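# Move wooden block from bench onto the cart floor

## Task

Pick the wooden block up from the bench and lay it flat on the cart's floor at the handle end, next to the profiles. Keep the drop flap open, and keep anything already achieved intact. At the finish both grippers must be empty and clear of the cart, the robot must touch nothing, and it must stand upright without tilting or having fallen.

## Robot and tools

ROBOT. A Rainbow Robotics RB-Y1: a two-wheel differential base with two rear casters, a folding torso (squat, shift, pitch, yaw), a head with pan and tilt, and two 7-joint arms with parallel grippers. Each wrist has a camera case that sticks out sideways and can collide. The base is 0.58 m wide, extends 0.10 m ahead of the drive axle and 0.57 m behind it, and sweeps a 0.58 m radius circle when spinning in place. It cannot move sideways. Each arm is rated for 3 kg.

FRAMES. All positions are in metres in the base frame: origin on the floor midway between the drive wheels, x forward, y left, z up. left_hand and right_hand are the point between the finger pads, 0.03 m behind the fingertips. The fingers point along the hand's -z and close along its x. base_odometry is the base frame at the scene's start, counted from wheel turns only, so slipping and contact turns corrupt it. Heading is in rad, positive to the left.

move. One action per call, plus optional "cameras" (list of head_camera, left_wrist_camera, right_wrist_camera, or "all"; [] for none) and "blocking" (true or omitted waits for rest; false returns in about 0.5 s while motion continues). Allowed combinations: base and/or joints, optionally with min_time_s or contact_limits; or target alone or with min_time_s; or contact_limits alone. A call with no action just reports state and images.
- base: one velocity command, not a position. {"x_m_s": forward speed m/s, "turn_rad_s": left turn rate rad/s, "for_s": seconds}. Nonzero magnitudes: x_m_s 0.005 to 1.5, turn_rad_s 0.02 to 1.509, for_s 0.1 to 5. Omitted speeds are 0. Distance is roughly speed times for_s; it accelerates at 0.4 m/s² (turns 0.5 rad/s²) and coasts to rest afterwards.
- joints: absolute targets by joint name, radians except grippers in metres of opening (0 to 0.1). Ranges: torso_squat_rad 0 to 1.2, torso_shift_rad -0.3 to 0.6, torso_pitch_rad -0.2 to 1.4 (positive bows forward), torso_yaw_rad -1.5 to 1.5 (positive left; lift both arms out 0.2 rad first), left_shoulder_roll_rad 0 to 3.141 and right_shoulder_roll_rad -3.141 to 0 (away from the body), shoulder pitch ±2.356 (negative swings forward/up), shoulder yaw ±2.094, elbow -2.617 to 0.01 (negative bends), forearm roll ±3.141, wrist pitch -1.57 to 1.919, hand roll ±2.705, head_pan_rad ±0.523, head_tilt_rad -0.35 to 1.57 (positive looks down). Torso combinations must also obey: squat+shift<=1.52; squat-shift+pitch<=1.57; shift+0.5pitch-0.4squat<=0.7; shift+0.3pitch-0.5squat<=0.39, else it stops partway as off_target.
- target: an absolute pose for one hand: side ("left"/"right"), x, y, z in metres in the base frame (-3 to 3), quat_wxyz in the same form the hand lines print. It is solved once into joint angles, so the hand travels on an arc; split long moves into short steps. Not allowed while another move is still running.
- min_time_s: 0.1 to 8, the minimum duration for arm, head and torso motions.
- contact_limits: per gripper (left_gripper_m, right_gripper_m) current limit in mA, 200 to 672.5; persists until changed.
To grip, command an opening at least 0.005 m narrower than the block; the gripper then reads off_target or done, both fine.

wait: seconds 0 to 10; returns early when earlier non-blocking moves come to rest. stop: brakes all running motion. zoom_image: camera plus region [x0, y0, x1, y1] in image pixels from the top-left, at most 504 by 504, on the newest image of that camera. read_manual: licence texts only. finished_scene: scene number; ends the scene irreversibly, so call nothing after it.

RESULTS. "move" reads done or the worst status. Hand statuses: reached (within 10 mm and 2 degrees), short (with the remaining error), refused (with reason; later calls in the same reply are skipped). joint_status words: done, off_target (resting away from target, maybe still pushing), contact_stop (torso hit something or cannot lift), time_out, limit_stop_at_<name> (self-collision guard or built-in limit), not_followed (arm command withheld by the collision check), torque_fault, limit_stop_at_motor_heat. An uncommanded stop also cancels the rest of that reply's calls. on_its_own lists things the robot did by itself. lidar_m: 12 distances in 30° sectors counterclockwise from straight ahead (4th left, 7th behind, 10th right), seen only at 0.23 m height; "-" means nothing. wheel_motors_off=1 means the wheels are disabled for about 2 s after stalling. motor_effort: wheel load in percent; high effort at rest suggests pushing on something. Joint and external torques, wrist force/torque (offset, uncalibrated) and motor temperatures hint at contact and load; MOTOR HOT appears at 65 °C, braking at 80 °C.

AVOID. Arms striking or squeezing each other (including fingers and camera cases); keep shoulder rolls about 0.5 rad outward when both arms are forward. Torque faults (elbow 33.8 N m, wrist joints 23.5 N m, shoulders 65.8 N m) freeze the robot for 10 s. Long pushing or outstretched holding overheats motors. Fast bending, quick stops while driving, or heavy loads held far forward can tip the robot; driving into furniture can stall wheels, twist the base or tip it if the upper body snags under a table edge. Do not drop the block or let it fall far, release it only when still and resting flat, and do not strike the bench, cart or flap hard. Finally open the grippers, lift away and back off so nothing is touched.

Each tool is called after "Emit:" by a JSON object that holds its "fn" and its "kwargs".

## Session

Emit:
{"fn": "move", "kwargs": {"joints": {"head_tilt_rad":0.7,"head_pan_rad":-0.5}, "cameras": ["head_camera"]}}

Emit:
{"fn": "move", "kwargs": {"joints": {"head_tilt_rad":0.7,"head_pan_rad":0.5}, "cameras": ["head_camera"]}}

Scene clock: 1.00 s.
Joint torques (N m): left_arm=[-1.56 -0.75 0.68 -0.48 -0.13 -0.55 -0.13] | right_arm=[-3.64 -0.59 -0.78 -1.42 0.04 -0.56 0]
External joint torques (N m): left_arm=[-0.18 -0.9 0.67 0.08 -0.14 -0.13 -0.12] | right_arm=[-0.04 0.53 -0.73 0.22 -0.02 0.03 -0.02]
Motor temperatures (°C): left_arm=[30 28 31 35 34 32 37] | right_arm=[34 30 31 30 35 37 34]
Wrist force (N): left_arm=[-0.1 1.3 -7.8] | right_arm=[-2.6 0.9 -4.7]
Wrist torque (N m): left_arm=[-0.30 0.15 0.11] | right_arm=[-0.08 -0.10 -0.10]
Wrist force, peak (N): left_arm=[0.1 1.6 -7.9] | right_arm=[-2.9 0.8 -5.4]
move: done
base_odometry: x=+0.000 y=+0.000 heading=+0.000
lidar_m: 0.74 1.04 1.57 4.56 1.51 1.06 1.01 1.09 1.44 3.61 1.10 0.79
base_status: not commanded
joint_positions: torso_squat_rad=+0.350 torso_shift_rad=+0.000 torso_pitch_rad=+0.000 torso_yaw_rad=+0.000 left_shoulder_pitch_rad=+0.037 left_shoulder_roll_rad=+0.004 left_shoulder_yaw_rad=-0.043 left_elbow_rad=-0.196 left_forearm_roll_rad=-0.014 left_wrist_pitch_rad=+0.002 left_hand_roll_rad=+0.027 left_gripper_m=+0.099 right_shoulder_pitch_rad=-0.040 right_shoulder_roll_rad=-0.021 right_shoulder_yaw_rad=-0.018 right_elbow_rad=-0.235 right_forearm_roll_rad=+0.049 right_wrist_pitch_rad=-0.014 right_hand_roll_rad=+0.035 right_gripper_m=+0.099 head_pan_rad=-0.500 head_tilt_rad=+0.700
joint_status: all done
wheel_motors_off: 0
motor_effort: left_wheel=+0(1) right_wheel=+0(2)
chest: x=-0.2280 y=+0.0001 z=+1.2475 quat_wxyz=(+1.000, +0.000, +0.000, +0.000) (m; base frame)
left_hand: x=-0.1598 y=+0.2200 z=+0.5653 quat_wxyz=(+0.997, +0.000, -0.079, -0.009) (m; base frame)
right_hand: x=-0.0823 y=-0.2360 z=+0.5770 quat_wxyz=(+0.989, -0.016, -0.142, +0.041) (m; base frame)
pictures: head_camera
camera_calibration:
head_camera: T_world_to_cam=[[-0.480297, -0.876541, -0.0314578, -0.054214], [-0.513621, 0.310148, -0.800001, 1.10379], [0.710991, -0.368081, -0.599173, 0.958982], [0, 0, 0, 1]] pos_world=[-0.140939, -0.036874, 1.45592]

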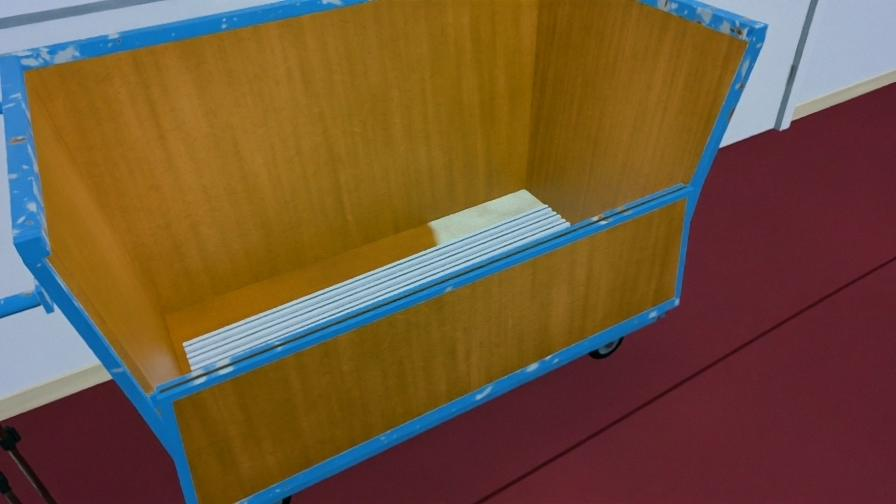

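Scene clock: 2.33 s.
Joint torques (N m): left_arm=[-1.48 -0.68 0.63 -0.47 -0.09 -0.53 0.07] | right_arm=[-3.64 -0.6 -0.55 -1.66 -0.1 -0.51 -0.14]
External joint torques (N m): left_arm=[-0.1 -0.83 0.62 0.09 -0.09 -0.11 0.08] | right_arm=[-0.05 0.52 -0.5 -0.03 -0.16 0.08 -0.15]
Wrist force (N): left_arm=[-0.5 1.0 -7.4] | right_arm=[-2.4 1.8 -4.5]
Wrist torque (N m): left_arm=[-0.22 0.12 0.12] | right_arm=[-0.18 -0.07 -0.11]
Wrist force, peak (N): left_arm=[-0.7 1.3 -8.3] | right_arm=[-2.9 1.1 -5.5]
move: done
base_odometry: x=+0.000 y=+0.000 heading=+0.000
lidar_m: 0.74 1.03 1.57 4.56 1.51 1.08 1.01 1.08 1.44 3.62 1.09 0.78
base_status: not commanded
joint_positions: torso_squat_rad=+0.350 torso_shift_rad=+0.000 torso_pitch_rad=+0.000 torso_yaw_rad=+0.000 left_shoulder_pitch_rad=+0.037 left_shoulder_roll_rad=+0.004 left_shoulder_yaw_rad=-0.043 left_elbow_rad=-0.196 left_forearm_roll_rad=-0.014 left_wrist_pitch_rad=+0.002 left_hand_roll_rad=+0.027 left_gripper_m=+0.099 right_shoulder_pitch_rad=-0.040 right_shoulder_roll_rad=-0.021 right_shoulder_yaw_rad=-0.018 right_elbow_rad=-0.235 right_forearm_roll_rad=+0.049 right_wrist_pitch_rad=-0.014 right_hand_roll_rad=+0.035 right_gripper_m=+0.099 head_pan_rad=+0.500 head_tilt_rad=+0.700
joint_status: all done
wheel_motors_off: 0
motor_effort: left_wheel=+0(1) right_wheel=-1(2)
chest: x=-0.2280 y=+0.0001 z=+1.2475 quat_wxyz=(+1.000, +0.000, +0.000, +0.000) (m; base frame)
left_hand: x=-0.1598 y=+0.2200 z=+0.5653 quat_wxyz=(+0.997, +0.000, -0.079, -0.009) (m; base frame)
right_hand: x=-0.0823 y=-0.2360 z=+0.5770 quat_wxyz=(+0.989, -0.016, -0.142, +0.041) (m; base frame)
pictures: head_camera
camera_calibration:
head_camera: T_world_to_cam=[[0.478026, -0.877781, -0.0314978, 0.143225], [-0.53863, -0.264626, -0.799906, 1.09862], [0.693807, 0.399341, -0.599298, 0.955485], [0, 0, 0, 1]] pos_world=[-0.139639, 0.034878, 1.45592]

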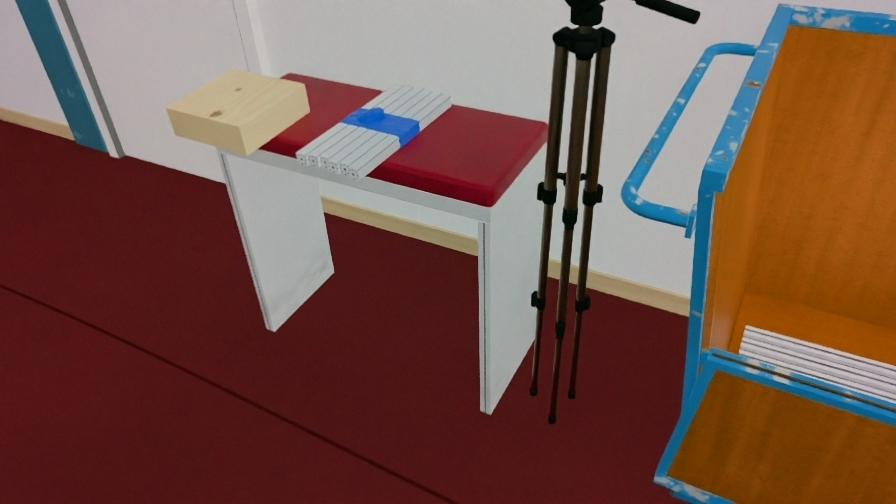

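Emit:
{"fn": "move", "kwargs": {"base": {"turn_rad_s":0.8,"for_s":1.633}}}

Emit:
{"fn": "move", "kwargs": {"base": {"x_m_s":0.5,"for_s":3.056}, "joints": {"torso_squat_rad":0.8,"torso_pitch_rad":0.5,"head_tilt_rad":0.3,"head_pan_rad":-0.3}, "min_time_s": 3}}

Emit:
{"fn": "move", "kwargs": {"base": {"turn_rad_s":-0.8,"for_s":1.633}, "cameras": ["head_camera"]}}

Scene clock: 15.67 s.
Joint torques (N m): left_arm=[-1.43 -0.84 0.83 -0.45 0.05 -0.68 -0.01] | right_arm=[-3.57 -0.57 -0.77 -1.17 -0.04 -0.57 0.07]
External joint torques (N m): left_arm=[-0.05 -1 0.82 0.11 0.05 -0.26 0] | right_arm=[0.03 0.54 -0.73 0.46 -0.1 0.02 0.06]
Wrist force (N): left_arm=[-0.1 1.6 -7.1] | right_arm=[-2.9 0.8 -5.2]
Wrist torque (N m): left_arm=[-0.32 0.14 0.08] | right_arm=[-0.05 -0.13 -0.07]
Wrist force, peak (N): left_arm=[0.3 1.5 -8.5] | right_arm=[-2.6 1.5 -5.5]
move: done
base_odometry: x=+0.000 y=+0.000 heading=+1.306
lidar_m: 2.94 2.18 1.21 1.02 1.02 1.18 1.98 3.25 0.92 0.74 0.74 1.07
base_status: done (sent for 1.63 of 1.63 s)
joint_positions: torso_squat_rad=+0.350 torso_shift_rad=+0.000 torso_pitch_rad=+0.000 torso_yaw_rad=+0.000 left_shoulder_pitch_rad=+0.037 left_shoulder_roll_rad=+0.004 left_shoulder_yaw_rad=-0.043 left_elbow_rad=-0.196 left_forearm_roll_rad=-0.014 left_wrist_pitch_rad=+0.002 left_hand_roll_rad=+0.027 left_gripper_m=+0.099 right_shoulder_pitch_rad=-0.040 right_shoulder_roll_rad=-0.021 right_shoulder_yaw_rad=-0.018 right_elbow_rad=-0.235 right_forearm_roll_rad=+0.049 right_wrist_pitch_rad=-0.014 right_hand_roll_rad=+0.035 right_gripper_m=+0.099 head_pan_rad=+0.500 head_tilt_rad=+0.700
joint_status: not commanded
wheel_motors_off: 0
motor_effort: left_wheel=+6(34) right_wheel=+18(50)
chest: x=-0.2280 y=+0.0001 z=+1.2475 quat_wxyz=(+1.000, +0.000, +0.000, +0.000) (m; base frame)
left_hand: x=-0.1598 y=+0.2200 z=+0.5653 quat_wxyz=(+0.997, +0.000, -0.079, -0.009) (m; base frame)
right_hand: x=-0.0823 y=-0.2360 z=+0.5770 quat_wxyz=(+0.989, -0.016, -0.142, +0.041) (m; base frame)
pictures: none

Scene clock: 20.13 s.
Joint torques (N m): left_arm=[11.37 -0.55 0.65 4.71 -0.08 0.39 0.01] | right_arm=[10.74 -0.15 -0.65 4.18 -0.19 0.49 0]
External joint torques (N m): left_arm=[-0.56 -0.86 0.61 0.01 -0.07 -0.18 -0.01] | right_arm=[0.95 0.67 -0.4 0.74 -0.14 0.14 0.01]
Wrist force (N): left_arm=[3.0 1.8 -8.2] | right_arm=[0.7 0.6 -5.0]
Wrist torque (N m): left_arm=[-0.35 0.28 0.12] | right_arm=[-0.03 0.09 -0.09]
Wrist force, peak (N): left_arm=[3.0 1.8 -8.2] | right_arm=[-2.7 1.5 -5.2]
move: done
base_odometry: x=+0.400 y=+1.480 heading=+1.308
lidar_m: 2.14 3.10 1.71 1.46 1.46 1.69 2.85 1.05 1.06 0.52 1.07 1.24
base_status: done (sent for 3.07 of 3.07 s)
joint_positions: torso_squat_rad=+0.800 torso_shift_rad=+0.000 torso_pitch_rad=+0.500 torso_yaw_rad=+0.000 left_shoulder_pitch_rad=+0.037 left_shoulder_roll_rad=+0.004 left_shoulder_yaw_rad=-0.043 left_elbow_rad=-0.196 left_forearm_roll_rad=-0.014 left_wrist_pitch_rad=+0.002 left_hand_roll_rad=+0.027 left_gripper_m=+0.099 right_shoulder_pitch_rad=-0.040 right_shoulder_roll_rad=-0.021 right_shoulder_yaw_rad=-0.018 right_elbow_rad=-0.235 right_forearm_roll_rad=+0.049 right_wrist_pitch_rad=-0.014 right_hand_roll_rad=+0.035 right_gripper_m=+0.099 head_pan_rad=-0.300 head_tilt_rad=+0.300
joint_status: all done
wheel_motors_off: 0
motor_effort: left_wheel=+17(52) right_wheel=-16(54)
chest: x=-0.0796 y=+0.0001 z=+1.0397 quat_wxyz=(+0.969, +0.000, +0.247, +0.000) (m; base frame)
left_hand: x=-0.3468 y=+0.2200 z=+0.4083 quat_wxyz=(+0.985, -0.003, +0.170, -0.008) (m; base frame)
right_hand: x=-0.2731 y=-0.2360 z=+0.3815 quat_wxyz=(+0.993, -0.006, +0.107, +0.043) (m; base frame)
pictures: none

Scene clock: 23.70 s.
Joint torques (N m): left_arm=[10.82 -0.95 0.71 4.68 -0.2 0.3 -0.02] | right_arm=[10.95 -0.23 -0.82 4.21 -0.06 0.5 0.03]
External joint torques (N m): left_arm=[-1.1 -1.25 0.68 -0.02 -0.19 -0.26 -0.04] | right_arm=[1.16 0.59 -0.56 0.77 -0.01 0.14 0.04]
Wrist force (N): left_arm=[2.8 0.9 -7.0] | right_arm=[0.3 0.8 -5.2]
Wrist torque (N m): left_arm=[-0.24 0.31 0.09] | right_arm=[-0.06 0.06 -0.06]
Wrist force, peak (N): left_arm=[2.8 1.0 -8.3] | right_arm=[0.5 0.8 -5.5]
move: done
base_odometry: x=+0.400 y=+1.480 heading=+0.002
lidar_m: 0.58 1.11 1.50 3.87 2.15 1.54 1.45 1.52 2.03 1.42 1.03 0.51
base_status: done (sent for 1.63 of 1.63 s)
joint_positions: torso_squat_rad=+0.800 torso_shift_rad=+0.000 torso_pitch_rad=+0.500 torso_yaw_rad=+0.000 left_shoulder_pitch_rad=+0.037 left_shoulder_roll_rad=+0.004 left_shoulder_yaw_rad=-0.043 left_elbow_rad=-0.196 left_forearm_roll_rad=-0.014 left_wrist_pitch_rad=+0.002 left_hand_roll_rad=+0.027 left_gripper_m=+0.099 right_shoulder_pitch_rad=-0.040 right_shoulder_roll_rad=-0.021 right_shoulder_yaw_rad=-0.018 right_elbow_rad=-0.235 right_forearm_roll_rad=+0.049 right_wrist_pitch_rad=-0.014 right_hand_roll_rad=+0.035 right_gripper_m=+0.099 head_pan_rad=-0.300 head_tilt_rad=+0.300
joint_status: not commanded
wheel_motors_off: 0
motor_effort: left_wheel=+21(44) right_wheel=-1(45)
chest: x=-0.0796 y=+0.0001 z=+1.0397 quat_wxyz=(+0.969, +0.000, +0.247, +0.000) (m; base frame)
left_hand: x=-0.3469 y=+0.2200 z=+0.4084 quat_wxyz=(+0.985, -0.003, +0.170, -0.008) (m; base frame)
right_hand: x=-0.2731 y=-0.2360 z=+0.3815 quat_wxyz=(+0.993, -0.006, +0.107, +0.043) (m; base frame)
pictures: head_camera
camera_calibration:
head_camera: T_world_to_cam=[[-0.264076, -0.958132, 0.110669, -0.124775], [-0.660272, 0.0959444, -0.744873, 0.972521], [0.703068, -0.269775, -0.657964, 0.712807], [0, 0, 0, 1]] pos_world=[0.108026, -0.0205608, 1.20722]

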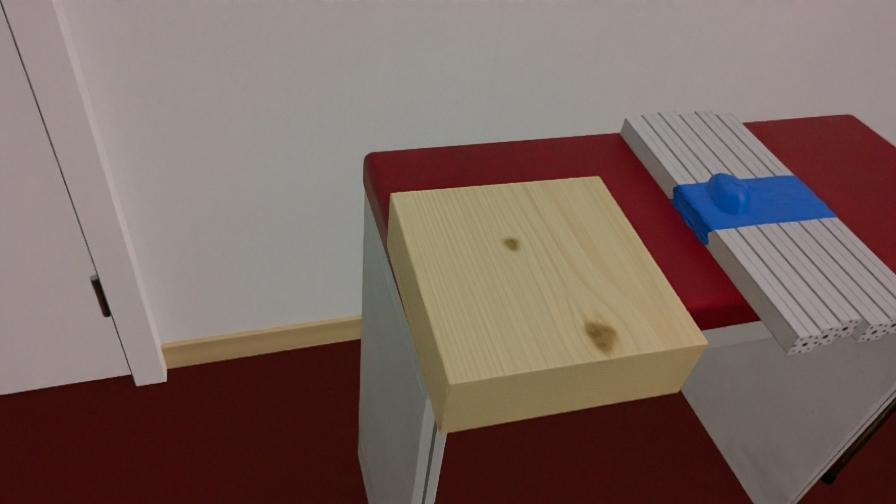

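Emit:
{"fn": "move", "kwargs": {"target": {"side":"right","x":0.24,"y":-0.24,"z":0.76,"quat_wxyz":[0.7071,0,-0.7071,0]}, "min_time_s": 1.5}}

Emit:
{"fn": "move", "kwargs": {"target": {"side":"right","x":0.37,"y":-0.238,"z":0.766,"quat_wxyz":[0.7071,0,-0.7071,0]}, "min_time_s": 1, "cameras": ["head_camera","right_wrist_camera"]}}

Scene clock: 28.97 s.
Joint torques (N m): left_arm=[10.94 -0.7 0.75 4.76 -0.09 0.35 0.11] | right_arm=[3.72 -1.65 0.06 -9.33 0.17 -1.76 -0.12]
External joint torques (N m): left_arm=[-0.99 -1 0.71 0.07 -0.08 -0.21 0.09] | right_arm=[0.94 -0.43 0.93 -0.35 0.04 0.15 -0.17]
Wrist force (N): left_arm=[3.0 1.5 -7.3] | right_arm=[-7.4 0.9 0.9]
Wrist torque (N m): left_arm=[-0.31 0.30 0.08] | right_arm=[-0.19 -0.39 -0.06]
Wrist force, peak (N): left_arm=[2.9 1.9 -8.2] | right_arm=[-7.5 1.8 -0.2]
move: done
base_odometry: x=+0.400 y=+1.480 heading=+0.002
lidar_m: 0.58 1.11 1.50 3.86 2.14 1.53 1.45 1.52 2.04 1.42 1.03 0.51
base_status: not commanded
joint_positions: torso_squat_rad=+0.800 torso_shift_rad=+0.000 torso_pitch_rad=+0.500 torso_yaw_rad=+0.000 left_shoulder_pitch_rad=+0.037 left_shoulder_roll_rad=+0.004 left_shoulder_yaw_rad=-0.043 left_elbow_rad=-0.196 left_forearm_roll_rad=-0.014 left_wrist_pitch_rad=+0.002 left_hand_roll_rad=+0.027 left_gripper_m=+0.099 right_shoulder_pitch_rad=+0.289 right_shoulder_roll_rad=-0.034 right_shoulder_yaw_rad=+0.043 right_elbow_rad=-1.928 right_forearm_roll_rad=+0.058 right_wrist_pitch_rad=-0.422 right_hand_roll_rad=-0.107 right_gripper_m=+0.099 head_pan_rad=-0.300 head_tilt_rad=+0.300
joint_status: all done
wheel_motors_off: 0
motor_effort: left_wheel=+20(22) right_wheel=+0(4)
chest: x=-0.0796 y=+0.0001 z=+1.0397 quat_wxyz=(+0.969, +0.000, +0.247, +0.000) (m; base frame)
left_hand: x=-0.3469 y=+0.2200 z=+0.4084 quat_wxyz=(+0.985, -0.003, +0.170, -0.008) (m; base frame)
right_hand: x=+0.2398 y=-0.2401 z=+0.7602 quat_wxyz=(+0.706, +0.000, -0.708, +0.000) (m; base frame)
right_hand_status: reached (checked arc, planned for 1.5 s): 0 mm and 0.2 deg off.
pictures: none

Scene clock: 30.30 s.
Joint torques (N m): left_arm=[10.98 -0.9 0.57 4.77 -0.08 0.49 -0.06] | right_arm=[-4.86 -2.17 -2.43 -10.12 -0.1 -2.16 0.22]
External joint torques (N m): left_arm=[-0.95 -1.21 0.54 0.07 -0.08 -0.07 -0.07] | right_arm=[-0.42 -0.54 -1.72 -0.26 -0.3 -0.24 0.17]
Wrist force (N): left_arm=[3.2 1.6 -7.4] | right_arm=[-7.4 1.1 0.8]
Wrist torque (N m): left_arm=[-0.30 0.31 0.08] | right_arm=[-0.16 -0.41 -0.23]
Wrist force, peak (N): left_arm=[3.2 1.3 -7.9] | right_arm=[-7.8 1.3 1.5]
move: done
base_odometry: x=+0.400 y=+1.480 heading=+0.002
lidar_m: 0.60 1.12 1.51 3.85 2.15 1.52 1.46 1.53 2.05 1.42 1.02 0.51
base_status: not commanded
joint_positions: torso_squat_rad=+0.800 torso_shift_rad=+0.000 torso_pitch_rad=+0.500 torso_yaw_rad=+0.000 left_shoulder_pitch_rad=+0.037 left_shoulder_roll_rad=+0.004 left_shoulder_yaw_rad=-0.043 left_elbow_rad=-0.196 left_forearm_roll_rad=-0.014 left_wrist_pitch_rad=+0.002 left_hand_roll_rad=+0.027 left_gripper_m=+0.099 right_shoulder_pitch_rad=-0.154 right_shoulder_roll_rad=-0.045 right_shoulder_yaw_rad=-0.077 right_elbow_rad=-1.750 right_forearm_roll_rad=+0.051 right_wrist_pitch_rad=-0.173 right_hand_roll_rad=-0.098 right_gripper_m=+0.099 head_pan_rad=-0.300 head_tilt_rad=+0.300
joint_status: all done
wheel_motors_off: 0
motor_effort: left_wheel=+20(21) right_wheel=-1(3)
chest: x=-0.0796 y=+0.0001 z=+1.0397 quat_wxyz=(+0.969, +0.000, +0.247, +0.000) (m; base frame)
left_hand: x=-0.3469 y=+0.2200 z=+0.4084 quat_wxyz=(+0.985, -0.003, +0.170, -0.008) (m; base frame)
right_hand: x=+0.3700 y=-0.2378 z=+0.7660 quat_wxyz=(+0.707, +0.000, -0.707, +0.000) (m; base frame)
right_hand_status: reached (checked arc, planned for 1.0 s): 0 mm and 0.0 deg off.
pictures: head_camera, right_wrist_camera
camera_calibration:
head_camera: T_world_to_cam=[[-0.264066, -0.958137, 0.110644, -0.124745], [-0.660222, 0.0959376, -0.744918, 0.97257], [0.703119, -0.269758, -0.657917, 0.712745], [0, 0, 0, 1]] pos_world=[0.108026, -0.0205608, 1.20721]
right_wrist_camera: T_world_to_cam=[[0.0259977, -0.0287198, -0.999249, 0.747671], [-0.506737, 0.861266, -0.0379378, 0.448449], [0.861709, 0.507343, 0.00783751, -0.131906], [0, 0, 0, 1]] pos_world=[0.321472, -0.297839, 0.765157]

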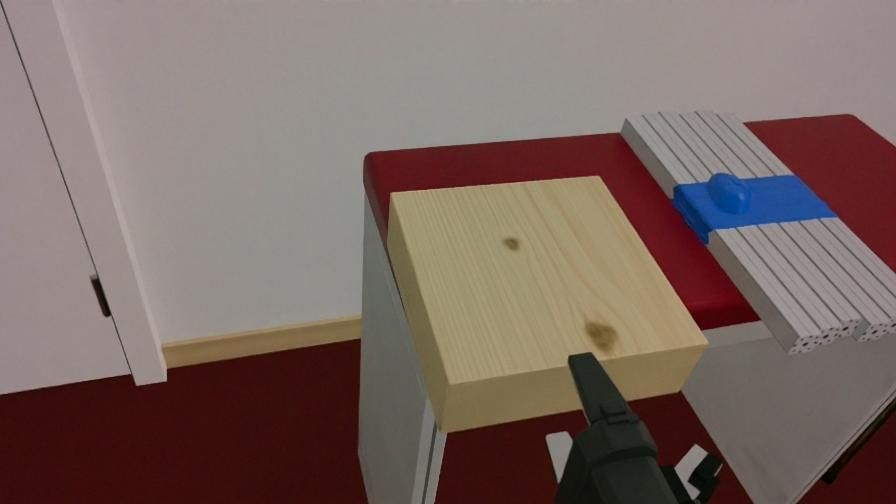

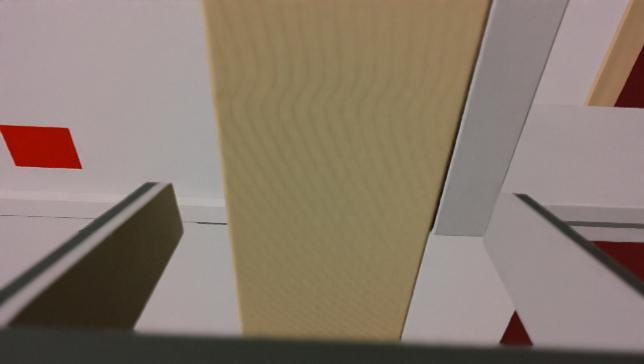

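Emit:
{"fn": "move", "kwargs": {"target": {"side":"right","x":0.416,"y":-0.238,"z":0.766,"quat_wxyz":[0.7071,0,-0.7071,0]}, "min_time_s": 0.8}}

Emit:
{"fn": "move", "kwargs": {"joints": {"right_gripper_m":0.05}}}

Emit:
{"fn": "move", "kwargs": {"target": {"side":"right","x":0.378,"y":-0.238,"z":0.768,"quat_wxyz":[0.7071,0,-0.7071,0]}, "min_time_s": 1}}

Emit:
{"fn": "move", "kwargs": {"joints": {"right_gripper_m":0.1}, "cameras": ["head_camera","right_wrist_camera"]}}

Scene clock: 33.50 s.
Joint torques (N m): left_arm=[11.06 -0.59 0.57 4.78 -0.07 0.5 0.07] | right_arm=[-8.08 -3.27 -2.6 -10.26 -0.12 -1.88 0.26]
External joint torques (N m): left_arm=[-0.87 -0.9 0.54 0.09 -0.06 -0.06 0.05] | right_arm=[-0.89 -0.96 -1.95 -0.32 -0.32 0.03 0.21]
Wrist force (N): left_arm=[2.8 1.4 -7.8] | right_arm=[-7.2 0.5 0.6]
Wrist torque (N m): left_arm=[-0.32 0.28 0.10] | right_arm=[-0.11 -0.40 -0.21]
Wrist force, peak (N): left_arm=[2.7 1.4 -8.3] | right_arm=[-7.9 0.6 0.3]
move: done
base_odometry: x=+0.400 y=+1.480 heading=+0.002
lidar_m: 0.59 1.10 1.49 3.86 2.13 1.53 1.45 1.51 2.03 1.43 1.03 0.50
base_status: not commanded
joint_positions: torso_squat_rad=+0.800 torso_shift_rad=+0.000 torso_pitch_rad=+0.500 torso_yaw_rad=+0.000 left_shoulder_pitch_rad=+0.037 left_shoulder_roll_rad=+0.004 left_shoulder_yaw_rad=-0.043 left_elbow_rad=-0.196 left_forearm_roll_rad=-0.014 left_wrist_pitch_rad=+0.002 left_hand_roll_rad=+0.027 left_gripper_m=+0.099 right_shoulder_pitch_rad=-0.319 right_shoulder_roll_rad=-0.062 right_shoulder_yaw_rad=-0.123 right_elbow_rad=-1.621 right_forearm_roll_rad=+0.047 right_wrist_pitch_rad=-0.143 right_hand_roll_rad=-0.094 right_gripper_m=+0.099 head_pan_rad=-0.300 head_tilt_rad=+0.300
joint_status: all done
wheel_motors_off: 0
motor_effort: left_wheel=+20(21) right_wheel=+0(2)
chest: x=-0.0796 y=+0.0001 z=+1.0397 quat_wxyz=(+0.969, +0.000, +0.247, +0.000) (m; base frame)
left_hand: x=-0.3469 y=+0.2200 z=+0.4084 quat_wxyz=(+0.985, -0.003, +0.170, -0.008) (m; base frame)
right_hand: x=+0.4156 y=-0.2378 z=+0.7662 quat_wxyz=(+0.707, +0.000, -0.707, +0.000) (m; base frame)
right_hand_status: reached (checked arc, planned for 0.8 s): 0 mm and 0.1 deg off.
pictures: none

Scene clock: 34.57 s.
Joint torques (N m): left_arm=[11.12 -0.66 0.51 4.76 -0.07 0.33 -0.11] | right_arm=[-7.82 -3.34 -2.55 -10.09 -0.06 -1.47 0.29]
External joint torques (N m): left_arm=[-0.81 -0.96 0.47 0.07 -0.07 -0.23 -0.13] | right_arm=[-0.63 -1.03 -1.9 -0.15 -0.27 0.44 0.24]
Wrist force (N): left_arm=[2.9 1.4 -7.7] | right_arm=[-5.6 1.1 0.0]
Wrist torque (N m): left_arm=[-0.27 0.32 0.06] | right_arm=[-0.14 -0.57 -0.33]
Wrist force, peak (N): left_arm=[3.6 1.4 -8.0] | right_arm=[-7.7 0.8 1.1]
move: off_target
base_odometry: x=+0.400 y=+1.480 heading=+0.002
lidar_m: 0.59 1.11 1.50 3.85 2.15 1.53 1.46 1.53 2.04 1.42 1.02 0.50
base_status: not commanded
joint_positions: torso_squat_rad=+0.800 torso_shift_rad=+0.000 torso_pitch_rad=+0.500 torso_yaw_rad=+0.000 left_shoulder_pitch_rad=+0.037 left_shoulder_roll_rad=+0.004 left_shoulder_yaw_rad=-0.043 left_elbow_rad=-0.196 left_forearm_roll_rad=-0.014 left_wrist_pitch_rad=+0.002 left_hand_roll_rad=+0.027 left_gripper_m=+0.099 right_shoulder_pitch_rad=-0.319 right_shoulder_roll_rad=-0.062 right_shoulder_yaw_rad=-0.123 right_elbow_rad=-1.621 right_forearm_roll_rad=+0.047 right_wrist_pitch_rad=-0.143 right_hand_roll_rad=-0.094 right_gripper_m=+0.076 head_pan_rad=-0.300 head_tilt_rad=+0.300
joint_status: right_gripper_m off_target (ended at +0.076, target +0.050)
wheel_motors_off: 0
motor_effort: left_wheel=+20(21) right_wheel=+0(2)
chest: x=-0.0796 y=+0.0001 z=+1.0397 quat_wxyz=(+0.969, +0.000, +0.247, +0.000) (m; base frame)
left_hand: x=-0.3469 y=+0.2200 z=+0.4084 quat_wxyz=(+0.985, -0.003, +0.170, -0.008) (m; base frame)
right_hand: x=+0.4156 y=-0.2378 z=+0.7662 quat_wxyz=(+0.707, +0.000, -0.707, +0.000) (m; base frame)
pictures: none

Scene clock: 35.90 s.
Joint torques (N m): left_arm=[11.1 -0.68 1.08 4.68 -0.09 0.4 0.01] | right_arm=[-6.3 0.05 0.15 -15.16 0.39 -4.29 -0.02]
External joint torques (N m): left_arm=[-0.84 -0.99 1.04 -0.01 -0.08 -0.17 -0.01] | right_arm=[-1.4 1.8 0.86 -5.27 0.19 -2.38 -0.07]
Wrist force (N): left_arm=[3.1 0.8 -6.9] | right_arm=[-15.7 -0.3 -2.8]
Wrist torque (N m): left_arm=[-0.26 0.29 0.09] | right_arm=[-0.30 -0.01 -0.38]
Wrist force, peak (N): left_arm=[3.5 1.6 -7.7] | right_arm=[-16.4 1.0 -4.1]
move: done
base_odometry: x=+0.400 y=+1.480 heading=+0.002
lidar_m: 0.60 1.10 1.50 3.86 2.14 1.53 1.46 1.52 2.05 1.42 1.02 0.51
base_status: not commanded
joint_positions: torso_squat_rad=+0.800 torso_shift_rad=+0.000 torso_pitch_rad=+0.500 torso_yaw_rad=+0.000 left_shoulder_pitch_rad=+0.037 left_shoulder_roll_rad=+0.004 left_shoulder_yaw_rad=-0.043 left_elbow_rad=-0.196 left_forearm_roll_rad=-0.014 left_wrist_pitch_rad=+0.002 left_hand_roll_rad=+0.027 left_gripper_m=+0.099 right_shoulder_pitch_rad=-0.181 right_shoulder_roll_rad=-0.049 right_shoulder_yaw_rad=-0.085 right_elbow_rad=-1.737 right_forearm_roll_rad=+0.050 right_wrist_pitch_rad=-0.159 right_hand_roll_rad=-0.098 right_gripper_m=+0.075 head_pan_rad=-0.300 head_tilt_rad=+0.300
joint_status: all done
wheel_motors_off: 0
motor_effort: left_wheel=+20(21) right_wheel=-1(2)
chest: x=-0.0796 y=+0.0001 z=+1.0397 quat_wxyz=(+0.969, +0.000, +0.248, +0.000) (m; base frame)
left_hand: x=-0.3469 y=+0.2200 z=+0.4084 quat_wxyz=(+0.985, -0.003, +0.170, -0.008) (m; base frame)
right_hand: x=+0.3780 y=-0.2383 z=+0.7671 quat_wxyz=(+0.708, +0.000, -0.706, +0.000) (m; base frame)
right_hand_status: reached (checked arc, planned for 1.0 s): 1 mm and 0.1 deg off.
pictures: none

Scene clock: 36.63 s.
Joint torques (N m): left_arm=[10.82 -0.92 0.81 4.79 -0.14 0.23 0.04] | right_arm=[-6.71 -0.11 0.1 -13.14 0.34 -2.96 0.02]
External joint torques (N m): left_arm=[-1.11 -1.23 0.78 0.09 -0.13 -0.34 0.02] | right_arm=[-1.82 1.64 0.81 -3.25 0.14 -1.05 -0.03]
Wrist force (N): left_arm=[3.5 1.7 -7.4] | right_arm=[-11.2 0.8 -1.6]
Wrist torque (N m): left_arm=[-0.36 0.34 0.06] | right_arm=[-0.15 -0.50 -0.11]
Wrist force, peak (N): left_arm=[2.8 0.4 -8.0] | right_arm=[-16.4 -0.1 -2.4]
move: done
base_odometry: x=+0.400 y=+1.480 heading=+0.002
lidar_m: 0.60 1.11 1.50 3.86 2.16 1.53 1.46 1.52 2.04 1.42 1.04 0.51
base_status: not commanded
joint_positions: torso_squat_rad=+0.800 torso_shift_rad=+0.000 torso_pitch_rad=+0.500 torso_yaw_rad=+0.000 left_shoulder_pitch_rad=+0.037 left_shoulder_roll_rad=+0.004 left_shoulder_yaw_rad=-0.043 left_elbow_rad=-0.196 left_forearm_roll_rad=-0.014 left_wrist_pitch_rad=+0.002 left_hand_roll_rad=+0.027 left_gripper_m=+0.099 right_shoulder_pitch_rad=-0.181 right_shoulder_roll_rad=-0.049 right_shoulder_yaw_rad=-0.085 right_elbow_rad=-1.737 right_forearm_roll_rad=+0.050 right_wrist_pitch_rad=-0.159 right_hand_roll_rad=-0.098 right_gripper_m=+0.099 head_pan_rad=-0.300 head_tilt_rad=+0.300
joint_status: all done
wheel_motors_off: 0
motor_effort: left_wheel=+20(21) right_wheel=+1(2)
chest: x=-0.0796 y=+0.0001 z=+1.0397 quat_wxyz=(+0.969, +0.000, +0.248, +0.000) (m; base frame)
left_hand: x=-0.3469 y=+0.2200 z=+0.4084 quat_wxyz=(+0.985, -0.003, +0.170, -0.008) (m; base frame)
right_hand: x=+0.3780 y=-0.2383 z=+0.7674 quat_wxyz=(+0.708, +0.000, -0.707, +0.000) (m; base frame)
pictures: head_camera, right_wrist_camera
camera_calibration:
head_camera: T_world_to_cam=[[-0.264052, -0.958137, 0.110682, -0.124766], [-0.66033, 0.0959391, -0.744822, 0.972532], [0.703023, -0.269758, -0.658019, 0.71281], [0, 0, 0, 1]] pos_world=[0.108126, -0.0205608, 1.20722]
right_wrist_camera: T_world_to_cam=[[0.024944, -0.029331, -0.999258, 0.749118], [-0.506317, 0.861513, -0.0379267, 0.452833], [0.861986, 0.506888, 0.00663878, -0.137911], [0, 0, 0, 1]] pos_world=[0.329469, -0.298244, 0.766653]

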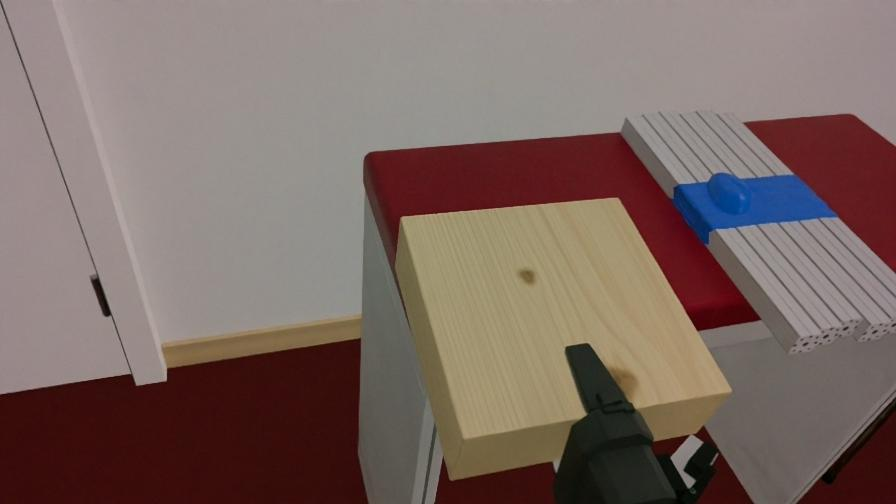

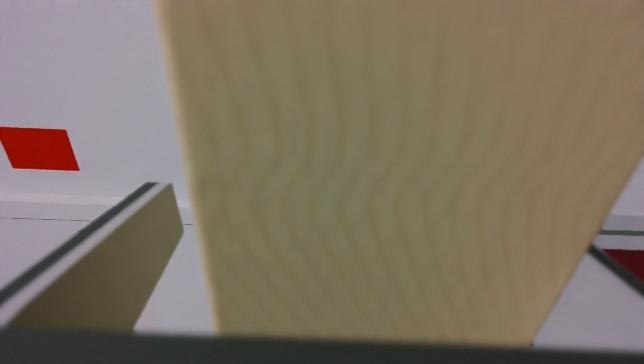

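Emit:
{"fn": "move", "kwargs": {"target": {"side":"right","x":0.394,"y":-0.238,"z":0.766,"quat_wxyz":[0.7071,0,-0.7071,0]}, "min_time_s": 0.6}}

Emit:
{"fn": "move", "kwargs": {"joints": {"right_gripper_m":0.04}, "cameras": ["head_camera","right_wrist_camera"]}}

Emit:
{"fn": "move", "kwargs": {"target": {"side":"right","x":0.38,"y":-0.238,"z":0.86,"quat_wxyz":[0.7071,0,-0.7071,0]}, "min_time_s": 1.5, "cameras": ["head_camera"]}}

Scene clock: 39.30 s.
Joint torques (N m): left_arm=[10.83 -0.68 0.68 4.72 -0.18 0.32 -0.02] | right_arm=[-10.3 -3.81 -3.33 -12.9 0.1 -3.28 0.3]
External joint torques (N m): left_arm=[-1.11 -0.99 0.64 0.02 -0.17 -0.25 -0.04] | right_arm=[-4.45 -1.87 -2.65 -3 -0.11 -1.36 0.25]
Wrist force (N): left_arm=[3.3 1.7 -8.2] | right_arm=[-11.9 2.0 3.8]
Wrist torque (N m): left_arm=[-0.36 0.32 0.05] | right_arm=[-0.19 -0.36 -0.39]
Wrist force, peak (N): left_arm=[3.3 1.7 -8.2] | right_arm=[-12.8 0.2 4.8]
move: done
base_odometry: x=+0.400 y=+1.480 heading=+0.002
lidar_m: 0.59 1.10 1.50 3.86 2.14 1.51 1.45 1.53 2.04 1.42 1.03 0.50
base_status: not commanded
joint_positions: torso_squat_rad=+0.800 torso_shift_rad=+0.000 torso_pitch_rad=+0.500 torso_yaw_rad=+0.000 left_shoulder_pitch_rad=+0.037 left_shoulder_roll_rad=+0.004 left_shoulder_yaw_rad=-0.043 left_elbow_rad=-0.196 left_forearm_roll_rad=-0.014 left_wrist_pitch_rad=+0.002 left_hand_roll_rad=+0.027 left_gripper_m=+0.099 right_shoulder_pitch_rad=-0.240 right_shoulder_roll_rad=-0.053 right_shoulder_yaw_rad=-0.101 right_elbow_rad=-1.685 right_forearm_roll_rad=+0.049 right_wrist_pitch_rad=-0.155 right_hand_roll_rad=-0.097 right_gripper_m=+0.099 head_pan_rad=-0.300 head_tilt_rad=+0.300
joint_status: all done
wheel_motors_off: 0
motor_effort: left_wheel=+20(21) right_wheel=+1(2)
chest: x=-0.0796 y=+0.0001 z=+1.0397 quat_wxyz=(+0.969, +0.000, +0.248, +0.000) (m; base frame)
left_hand: x=-0.3469 y=+0.2200 z=+0.4084 quat_wxyz=(+0.985, -0.003, +0.170, -0.008) (m; base frame)
right_hand: x=+0.3936 y=-0.2379 z=+0.7652 quat_wxyz=(+0.708, +0.000, -0.706, +0.000) (m; base frame)
right_hand_status: reached (checked arc, planned for 0.6 s): 1 mm and 0.1 deg off.
pictures: none

Scene clock: 40.47 s.
Joint torques (N m): left_arm=[11.18 -0.72 0.86 4.66 -0.07 0.27 -0.04] | right_arm=[-9.61 -3.54 -3.07 -13.07 0.19 -2.79 0.26]
External joint torques (N m): left_arm=[-0.75 -1.03 0.83 -0.04 -0.06 -0.29 -0.06] | right_arm=[-3.76 -1.59 -2.39 -3.16 -0.01 -0.88 0.21]
Wrist force (N): left_arm=[3.2 1.0 -6.6] | right_arm=[-11.6 2.3 4.1]
Wrist torque (N m): left_arm=[-0.27 0.31 0.05] | right_arm=[-0.22 -0.64 -0.42]
Wrist force, peak (N): left_arm=[3.4 1.2 -8.1] | right_arm=[-12.7 2.2 4.5]
move: off_target
base_odometry: x=+0.400 y=+1.480 heading=+0.002
lidar_m: 0.59 1.10 1.50 3.85 2.14 1.53 1.46 1.52 2.04 1.44 1.03 0.51
base_status: not commanded
joint_positions: torso_squat_rad=+0.800 torso_shift_rad=+0.000 torso_pitch_rad=+0.500 torso_yaw_rad=+0.000 left_shoulder_pitch_rad=+0.037 left_shoulder_roll_rad=+0.004 left_shoulder_yaw_rad=-0.043 left_elbow_rad=-0.196 left_forearm_roll_rad=-0.014 left_wrist_pitch_rad=+0.002 left_hand_roll_rad=+0.027 left_gripper_m=+0.099 right_shoulder_pitch_rad=-0.240 right_shoulder_roll_rad=-0.053 right_shoulder_yaw_rad=-0.101 right_elbow_rad=-1.685 right_forearm_roll_rad=+0.049 right_wrist_pitch_rad=-0.155 right_hand_roll_rad=-0.097 right_gripper_m=+0.077 head_pan_rad=-0.300 head_tilt_rad=+0.300
joint_status: right_gripper_m off_target (ended at +0.077, target +0.040)
wheel_motors_off: 0
motor_effort: left_wheel=+21(21) right_wheel=+2(2)
chest: x=-0.0796 y=+0.0001 z=+1.0397 quat_wxyz=(+0.969, +0.000, +0.248, +0.000) (m; base frame)
left_hand: x=-0.3469 y=+0.2200 z=+0.4084 quat_wxyz=(+0.985, -0.003, +0.170, -0.008) (m; base frame)
right_hand: x=+0.3936 y=-0.2379 z=+0.7652 quat_wxyz=(+0.708, +0.000, -0.706, +0.000) (m; base frame)
pictures: head_camera, right_wrist_camera
camera_calibration:
head_camera: T_world_to_cam=[[-0.264052, -0.958137, 0.110682, -0.124766], [-0.66033, 0.0959391, -0.744822, 0.972532], [0.703023, -0.269758, -0.658019, 0.71281], [0, 0, 0, 1]] pos_world=[0.108126, -0.0205608, 1.20722]
right_wrist_camera: T_world_to_cam=[[0.0243168, -0.0284198, -0.9993, 0.747056], [-0.506621, 0.861382, -0.0368255, 0.459573], [0.861826, 0.507162, 0.00654806, -0.151427], [0, 0, 0, 1]] pos_world=[0.345167, -0.297839, 0.764449]

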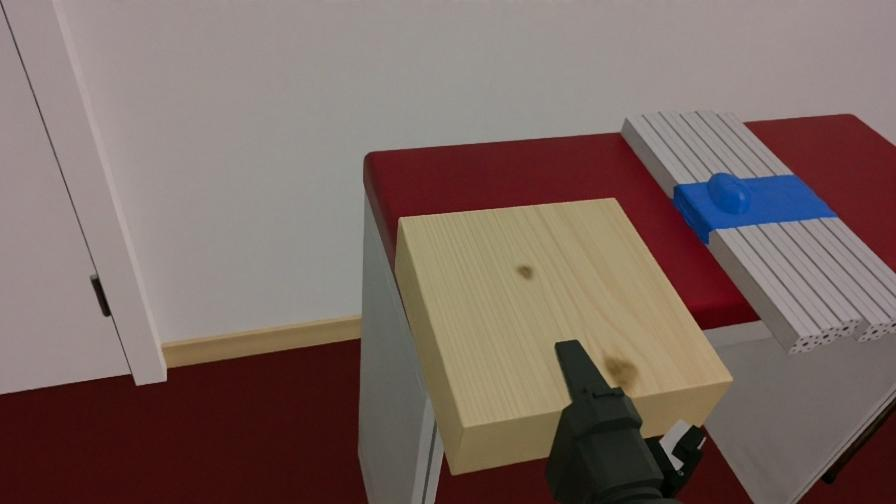

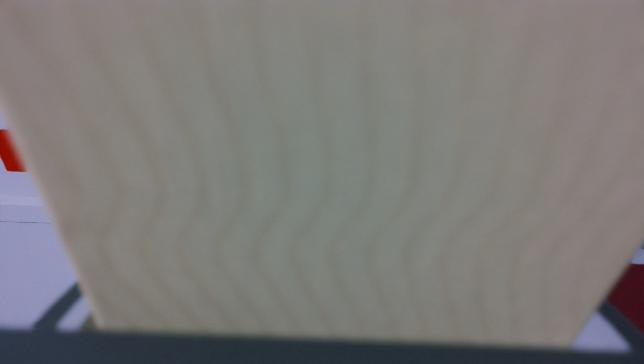

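Scene clock: 42.30 s.
Joint torques (N m): left_arm=[11.29 -0.44 1.05 4.61 0.02 0.32 0.04] | right_arm=[-14.31 -4.23 -1.61 -25.02 0.2 -9.27 -0.2]
External joint torques (N m): left_arm=[-0.65 -0.76 1.02 -0.09 0.02 -0.25 0.03] | right_arm=[-9.6 -2.3 -0.61 -14.75 -0.08 -7.36 -0.25]
Wrist force (N): left_arm=[2.8 1.3 -7.2] | right_arm=[-28.7 1.3 0.2]
Wrist torque (N m): left_arm=[-0.32 0.32 0.05] | right_arm=[-0.02 1.67 -0.23]
Wrist force, peak (N): left_arm=[3.2 1.5 -8.2] | right_arm=[-34.1 1.5 0.4]
move: done
base_odometry: x=+0.400 y=+1.480 heading=+0.002
lidar_m: 0.61 1.09 1.50 3.86 2.17 1.52 1.45 1.52 2.04 1.42 1.03 0.51
base_status: not commanded
joint_positions: torso_squat_rad=+0.800 torso_shift_rad=+0.000 torso_pitch_rad=+0.501 torso_yaw_rad=+0.000 left_shoulder_pitch_rad=+0.037 left_shoulder_roll_rad=+0.004 left_shoulder_yaw_rad=-0.043 left_elbow_rad=-0.196 left_forearm_roll_rad=-0.014 left_wrist_pitch_rad=+0.002 left_hand_roll_rad=+0.027 left_gripper_m=+0.099 right_shoulder_pitch_rad=-0.147 right_shoulder_roll_rad=-0.078 right_shoulder_yaw_rad=-0.071 right_elbow_rad=-2.115 right_forearm_roll_rad=+0.039 right_wrist_pitch_rad=+0.193 right_hand_roll_rad=-0.116 right_gripper_m=+0.074 head_pan_rad=-0.300 head_tilt_rad=+0.300
joint_status: all done
wheel_motors_off: 0
motor_effort: left_wheel=+20(21) right_wheel=+1(2)
chest: x=-0.0793 y=+0.0000 z=+1.0397 quat_wxyz=(+0.969, +0.000, +0.248, +0.000) (m; base frame)
left_hand: x=-0.3470 y=+0.2201 z=+0.4085 quat_wxyz=(+0.985, -0.002, +0.170, -0.008) (m; base frame)
right_hand: x=+0.3794 y=-0.2386 z=+0.8565 quat_wxyz=(+0.709, +0.000, -0.705, -0.001) (m; base frame)
right_hand_status: reached (checked arc, planned for 1.5 s): 4 mm and 0.4 deg off.
pictures: head_camera
camera_calibration:
head_camera: T_world_to_cam=[[-0.263976, -0.958155, 0.1107, -0.124791], [-0.6608, 0.0960509, -0.744391, 0.972125], [0.702609, -0.269652, -0.658504, 0.713075], [0, 0, 0, 1]] pos_world=[0.108426, -0.0206608, 1.20702]

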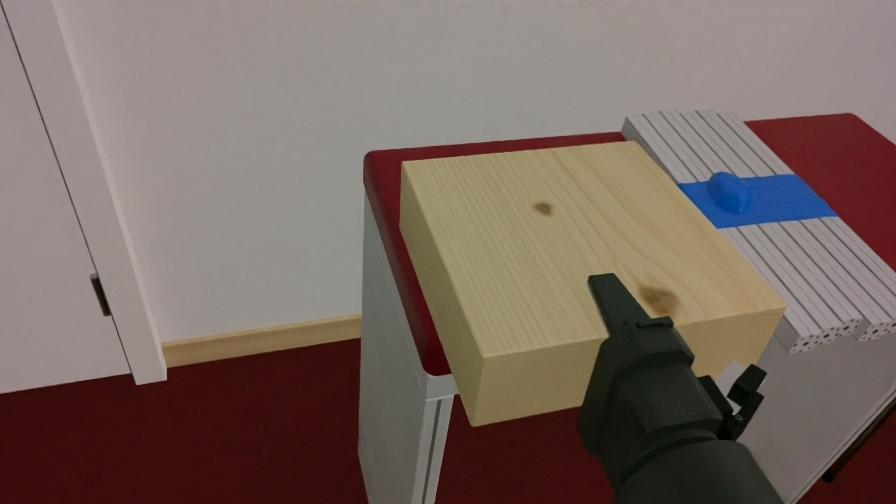

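Emit:
{"fn": "move", "kwargs": {"base": {"x_m_s":-0.3,"for_s":0.9}}}

Emit:
{"fn": "move", "kwargs": {"base": {"turn_rad_s":-0.8,"for_s":2.08}, "joints": {"torso_squat_rad":0.3,"torso_shift_rad":0.1,"torso_pitch_rad":0.6,"left_shoulder_roll_rad":0.3,"left_shoulder_pitch_rad":0.2}, "min_time_s": 3}}

Scene clock: 53.60 s.
Joint torques (N m): left_arm=[10.2 -0.67 0.48 4.67 -0.08 0.4 0.02] | right_arm=[-15.58 -4.24 -2.04 -24.73 0.36 -9.1 -0.19]
External joint torques (N m): left_arm=[-1.75 -0.99 0.45 -0.04 -0.07 -0.17 0] | right_arm=[-10.88 -2.31 -1.03 -14.46 0.08 -7.2 -0.25]
Wrist force (N): left_arm=[2.3 1.6 -7.3] | right_arm=[-28.3 0.5 0.3]
Wrist torque (N m): left_arm=[-0.33 0.22 0.04] | right_arm=[-0.11 1.61 -0.21]
Wrist force, peak (N): left_arm=[3.4 1.4 -8.2] | right_arm=[-30.0 2.5 0.4]
move: done
base_odometry: x=+0.130 y=+1.480 heading=+0.001
lidar_m: 0.77 1.40 1.86 4.12 1.75 1.24 1.18 1.24 1.66 2.62 1.18 1.25
base_status: done (sent for 0.9 of 0.9 s)
joint_positions: torso_squat_rad=+0.800 torso_shift_rad=+0.000 torso_pitch_rad=+0.501 torso_yaw_rad=+0.000 left_shoulder_pitch_rad=+0.037 left_shoulder_roll_rad=+0.004 left_shoulder_yaw_rad=-0.043 left_elbow_rad=-0.196 left_forearm_roll_rad=-0.014 left_wrist_pitch_rad=+0.002 left_hand_roll_rad=+0.027 left_gripper_m=+0.099 right_shoulder_pitch_rad=-0.147 right_shoulder_roll_rad=-0.078 right_shoulder_yaw_rad=-0.071 right_elbow_rad=-2.115 right_forearm_roll_rad=+0.039 right_wrist_pitch_rad=+0.193 right_hand_roll_rad=-0.116 right_gripper_m=+0.074 head_pan_rad=-0.300 head_tilt_rad=+0.300
joint_status: not commanded
wheel_motors_off: 0
motor_effort: left_wheel=-9(32) right_wheel=+12(38)
chest: x=-0.0793 y=+0.0000 z=+1.0396 quat_wxyz=(+0.969, +0.000, +0.248, +0.000) (m; base frame)
left_hand: x=-0.3472 y=+0.2201 z=+0.4086 quat_wxyz=(+0.985, -0.002, +0.170, -0.008) (m; base frame)
right_hand: x=+0.3794 y=-0.2385 z=+0.8564 quat_wxyz=(+0.710, +0.000, -0.705, -0.001) (m; base frame)
pictures: none

Scene clock: 57.60 s.
Joint torques (N m): left_arm=[18.33 5.71 1.43 6.78 -0.11 0.86 0.03] | right_arm=[-13.51 -3.83 -1.88 -24.77 0.54 -8.96 0.03]
External joint torques (N m): left_arm=[-0.59 -1.56 0.78 -0.35 -0.12 -0.21 0] | right_arm=[-10.51 -2.06 -0.84 -14.52 0.27 -7.06 -0.02]
Wrist force (N): left_arm=[4.3 -0.3 -6.8] | right_arm=[-28.3 1.6 -2.6]
Wrist torque (N m): left_arm=[-0.17 0.30 0.04] | right_arm=[0.05 1.62 -0.20]
Wrist force, peak (N): left_arm=[3.6 0.6 -8.1] | right_arm=[-29.6 2.6 0.4]
move: done
base_odometry: x=+0.130 y=+1.480 heading=-1.652
lidar_m: 3.19 1.52 1.19 0.76 1.35 1.72 3.70 1.96 1.33 1.19 1.19 1.53
base_status: done (sent for 2.07 of 2.07 s)
joint_positions: torso_squat_rad=+0.300 torso_shift_rad=+0.100 torso_pitch_rad=+0.601 torso_yaw_rad=+0.000 left_shoulder_pitch_rad=+0.200 left_shoulder_roll_rad=+0.300 left_shoulder_yaw_rad=-0.043 left_elbow_rad=-0.196 left_forearm_roll_rad=-0.014 left_wrist_pitch_rad=+0.002 left_hand_roll_rad=+0.027 left_gripper_m=+0.099 right_shoulder_pitch_rad=-0.147 right_shoulder_roll_rad=-0.078 right_shoulder_yaw_rad=-0.071 right_elbow_rad=-2.115 right_forearm_roll_rad=+0.039 right_wrist_pitch_rad=+0.193 right_hand_roll_rad=-0.116 right_gripper_m=+0.074 head_pan_rad=-0.300 head_tilt_rad=+0.300
joint_status: all done
wheel_motors_off: 0
motor_effort: left_wheel=+15(51) right_wheel=+1(47)
chest: x=+0.0141 y=+0.0000 z=+1.2011 quat_wxyz=(+0.955, +0.000, +0.296, +0.000) (m; base frame)
left_hand: x=-0.4013 y=+0.4419 z=+0.6977 quat_wxyz=(+0.944, +0.137, +0.297, -0.052) (m; base frame)
right_hand: x=+0.4521 y=-0.2385 z=+0.9728 quat_wxyz=(+0.744, +0.000, -0.668, -0.001) (m; base frame)
pictures: none

Emit:
{"fn": "move", "kwargs": {"base": {"x_m_s":0.5,"for_s":3.27}, "joints": {"torso_shift_rad":0.187,"torso_pitch_rad":0.87,"torso_yaw_rad":0.6,"left_shoulder_pitch_rad":0.3,"right_shoulder_pitch_rad":0.0,"right_shoulder_roll_rad":-1.48,"right_shoulder_yaw_rad":0.288,"right_elbow_rad":-1.56,"right_forearm_roll_rad":0.09,"right_wrist_pitch_rad":-0.665,"right_hand_roll_rad":-0.487}, "min_time_s": 3}}

Emit:
{"fn": "move", "kwargs": {"base": {"turn_rad_s":0.8,"for_s":2.055}, "joints": {"right_shoulder_pitch_rad":1.036,"right_shoulder_roll_rad":-1.549,"right_shoulder_yaw_rad":-0.758,"right_elbow_rad":-2.126,"right_forearm_roll_rad":-0.012,"right_wrist_pitch_rad":-0.465,"right_hand_roll_rad":-0.566,"head_pan_rad":-0.3,"head_tilt_rad":-0.1}, "min_time_s": 2, "cameras": ["head_camera"]}}

Scene clock: 67.83 s.
Joint torques (N m): left_arm=[19.62 15.45 2.68 7.79 0.02 1.13 0.05] | right_arm=[-6.53 -9.44 -8.8 -13.32 -2.25 -7.58 0.08]
External joint torques (N m): left_arm=[-1.17 -2.35 1.1 -0.2 -0.03 -0.23 0.01] | right_arm=[-4.95 0.22 -4.03 -8.67 -1.83 -5.96 0.03]
Wrist force (N): left_arm=[5.0 -3.1 -3.8] | right_arm=[-25.9 1.3 -9.8]
Wrist torque (N m): left_arm=[0.01 0.41 0.11] | right_arm=[-0.11 1.64 -0.21]
Wrist force, peak (N): left_arm=[5.1 0.3 -7.1] | right_arm=[-29.7 2.2 -4.9]
move: done
base_odometry: x=-0.004 y=-0.148 heading=-1.652
lidar_m: 2.65 1.31 0.85 0.78 0.80 1.70 4.21 1.64 1.08 0.99 0.98 1.25
base_status: done (sent for 3.27 of 3.27 s)
joint_positions: torso_squat_rad=+0.300 torso_shift_rad=+0.187 torso_pitch_rad=+0.871 torso_yaw_rad=+0.600 left_shoulder_pitch_rad=+0.300 left_shoulder_roll_rad=+0.300 left_shoulder_yaw_rad=-0.043 left_elbow_rad=-0.196 left_forearm_roll_rad=-0.014 left_wrist_pitch_rad=+0.002 left_hand_roll_rad=+0.027 left_gripper_m=+0.099 right_shoulder_pitch_rad=+0.001 right_shoulder_roll_rad=-1.480 right_shoulder_yaw_rad=+0.289 right_elbow_rad=-1.558 right_forearm_roll_rad=+0.090 right_wrist_pitch_rad=-0.664 right_hand_roll_rad=-0.487 right_gripper_m=+0.074 head_pan_rad=-0.300 head_tilt_rad=+0.300
joint_status: all done
wheel_motors_off: 0
motor_effort: left_wheel=+2(50) right_wheel=+0(41)
chest: x=+0.1333 y=+0.0001 z=+1.1368 quat_wxyz=(+0.866, +0.125, +0.403, +0.268) (m; base frame)
left_hand: x=-0.5877 y=+0.2866 z=+0.9977 quat_wxyz=(+0.816, +0.235, +0.483, +0.214) (m; base frame)
right_hand: x=+0.4456 y=-0.0593 z=+0.6392 quat_wxyz=(+0.580, +0.405, -0.403, +0.581) (m; base frame)
pictures: none

Scene clock: 71.87 s.
Joint torques (N m): left_arm=[19.33 15.25 2.5 7.63 0.06 1.13 -0.01] | right_arm=[-5.21 0.73 -10.6 -14.04 -2 -7.06 0.02]
External joint torques (N m): left_arm=[-1.45 -2.55 0.92 -0.35 0.01 -0.23 -0.05] | right_arm=[-4.33 -1.32 -4.98 -8.84 -1.69 -5.53 -0.03]
Wrist force (N): left_arm=[5.3 -2.7 -4.0] | right_arm=[-26.7 1.1 -9.0]
Wrist torque (N m): left_arm=[0.01 0.44 0.02] | right_arm=[-0.05 1.53 -0.22]
Wrist force, peak (N): left_arm=[5.9 -2.3 -5.1] | right_arm=[-28.5 1.1 -9.1]
move: done
base_odometry: x=-0.004 y=-0.148 heading=+0.001
lidar_m: 0.79 0.81 1.70 4.39 1.46 1.03 0.97 1.03 1.37 3.46 1.17 0.82
base_status: done (sent for 2.07 of 2.07 s)
joint_positions: torso_squat_rad=+0.300 torso_shift_rad=+0.187 torso_pitch_rad=+0.871 torso_yaw_rad=+0.600 left_shoulder_pitch_rad=+0.300 left_shoulder_roll_rad=+0.300 left_shoulder_yaw_rad=-0.043 left_elbow_rad=-0.196 left_forearm_roll_rad=-0.014 left_wrist_pitch_rad=+0.002 left_hand_roll_rad=+0.027 left_gripper_m=+0.099 right_shoulder_pitch_rad=+1.037 right_shoulder_roll_rad=-1.548 right_shoulder_yaw_rad=-0.757 right_elbow_rad=-2.124 right_forearm_roll_rad=-0.012 right_wrist_pitch_rad=-0.464 right_hand_roll_rad=-0.566 right_gripper_m=+0.074 head_pan_rad=-0.300 head_tilt_rad=-0.100
joint_status: all done
wheel_motors_off: 0
motor_effort: left_wheel=-3(37) right_wheel=+13(36)
chest: x=+0.1333 y=+0.0001 z=+1.1368 quat_wxyz=(+0.866, +0.125, +0.403, +0.268) (m; base frame)
left_hand: x=-0.5877 y=+0.2866 z=+0.9978 quat_wxyz=(+0.816, +0.235, +0.483, +0.214) (m; base frame)
right_hand: x=+0.4457 y=-0.0611 z=+0.7673 quat_wxyz=(+0.582, +0.403, -0.404, +0.579) (m; base frame)
pictures: head_camera
camera_calibration:
head_camera: T_world_to_cam=[[0.186107, -0.948468, -0.256464, 0.276503], [-0.664203, 0.0708965, -0.744182, 1.18027], [0.724015, 0.308841, -0.616781, 0.497565], [0, 0, 0, 1]] pos_world=[0.372239, 0.0249076, 1.25614]

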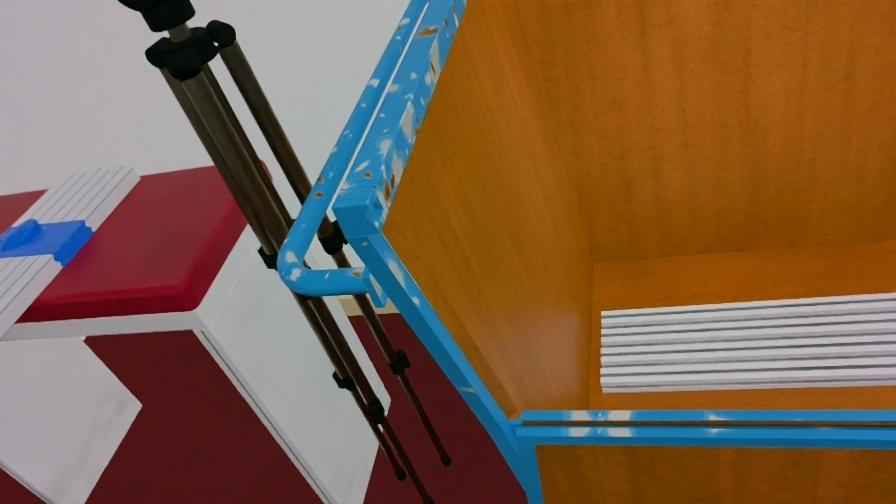

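Emit:
{"fn": "move", "kwargs": {"base": {"x_m_s":0.3,"for_s":1.95}, "joints": {"head_pan_rad":-0.5,"head_tilt_rad":0.6}, "cameras": ["head_camera"]}}

Scene clock: 77.17 s.
Joint torques (N m): left_arm=[19.33 15.33 2.56 7.8 0.02 1.14 0.03] | right_arm=[-5.79 0.85 -10.54 -14.12 -1.97 -7.16 -0.1]
External joint torques (N m): left_arm=[-1.45 -2.47 0.97 -0.19 -0.02 -0.22 -0.01] | right_arm=[-4.91 -1.2 -4.92 -8.91 -1.65 -5.63 -0.14]
Wrist force (N): left_arm=[5.3 -2.3 -4.5] | right_arm=[-27.0 1.0 -9.2]
Wrist torque (N m): left_arm=[-0.03 0.44 0.08] | right_arm=[-0.05 1.52 -0.22]
Wrist force, peak (N): left_arm=[5.8 -3.6 -4.9] | right_arm=[-28.0 0.1 -9.4]
move: done
base_odometry: x=+0.586 y=-0.148 heading=+0.001
lidar_m: 0.19 0.20 0.28 1.47 2.32 1.65 1.57 1.64 2.20 0.89 0.30 0.21
base_status: done (sent for 1.97 of 1.97 s)
joint_positions: torso_squat_rad=+0.300 torso_shift_rad=+0.187 torso_pitch_rad=+0.871 torso_yaw_rad=+0.600 left_shoulder_pitch_rad=+0.300 left_shoulder_roll_rad=+0.300 left_shoulder_yaw_rad=-0.043 left_elbow_rad=-0.196 left_forearm_roll_rad=-0.014 left_wrist_pitch_rad=+0.002 left_hand_roll_rad=+0.027 left_gripper_m=+0.099 right_shoulder_pitch_rad=+1.037 right_shoulder_roll_rad=-1.548 right_shoulder_yaw_rad=-0.757 right_elbow_rad=-2.124 right_forearm_roll_rad=-0.012 right_wrist_pitch_rad=-0.464 right_hand_roll_rad=-0.566 right_gripper_m=+0.074 head_pan_rad=-0.500 head_tilt_rad=+0.600
joint_status: all done
wheel_motors_off: 0
motor_effort: left_wheel=+0(28) right_wheel=+0(45)
chest: x=+0.1333 y=+0.0001 z=+1.1368 quat_wxyz=(+0.866, +0.125, +0.403, +0.268) (m; base frame)
left_hand: x=-0.5877 y=+0.2865 z=+0.9978 quat_wxyz=(+0.816, +0.235, +0.483, +0.214) (m; base frame)
right_hand: x=+0.4457 y=-0.0611 z=+0.7672 quat_wxyz=(+0.582, +0.403, -0.404, +0.579) (m; base frame)
pictures: head_camera
camera_calibration:
head_camera: T_world_to_cam=[[0.0413048, -0.994327, -0.0980145, 0.121903], [-0.987424, -0.0256403, -0.156002, 0.541541], [0.152604, 0.103225, -0.982882, 1.1287], [0, 0, 0, 1]] pos_world=[0.357451, 0.0185862, 1.20581]

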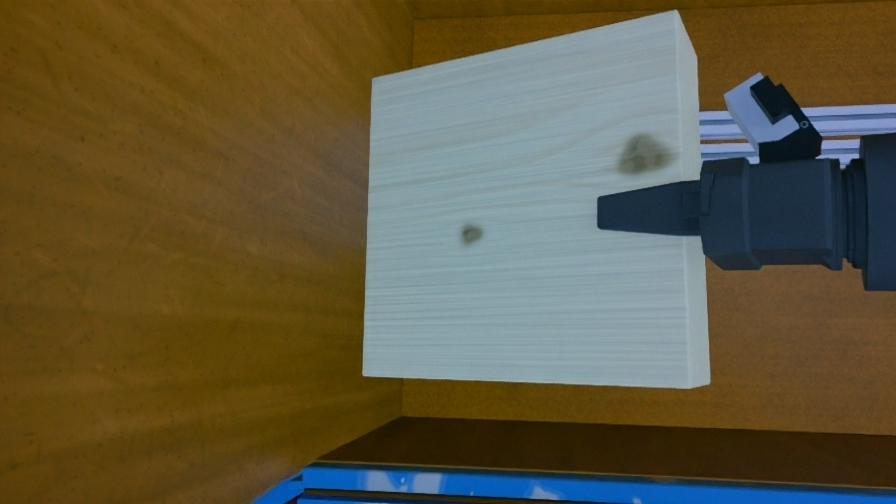

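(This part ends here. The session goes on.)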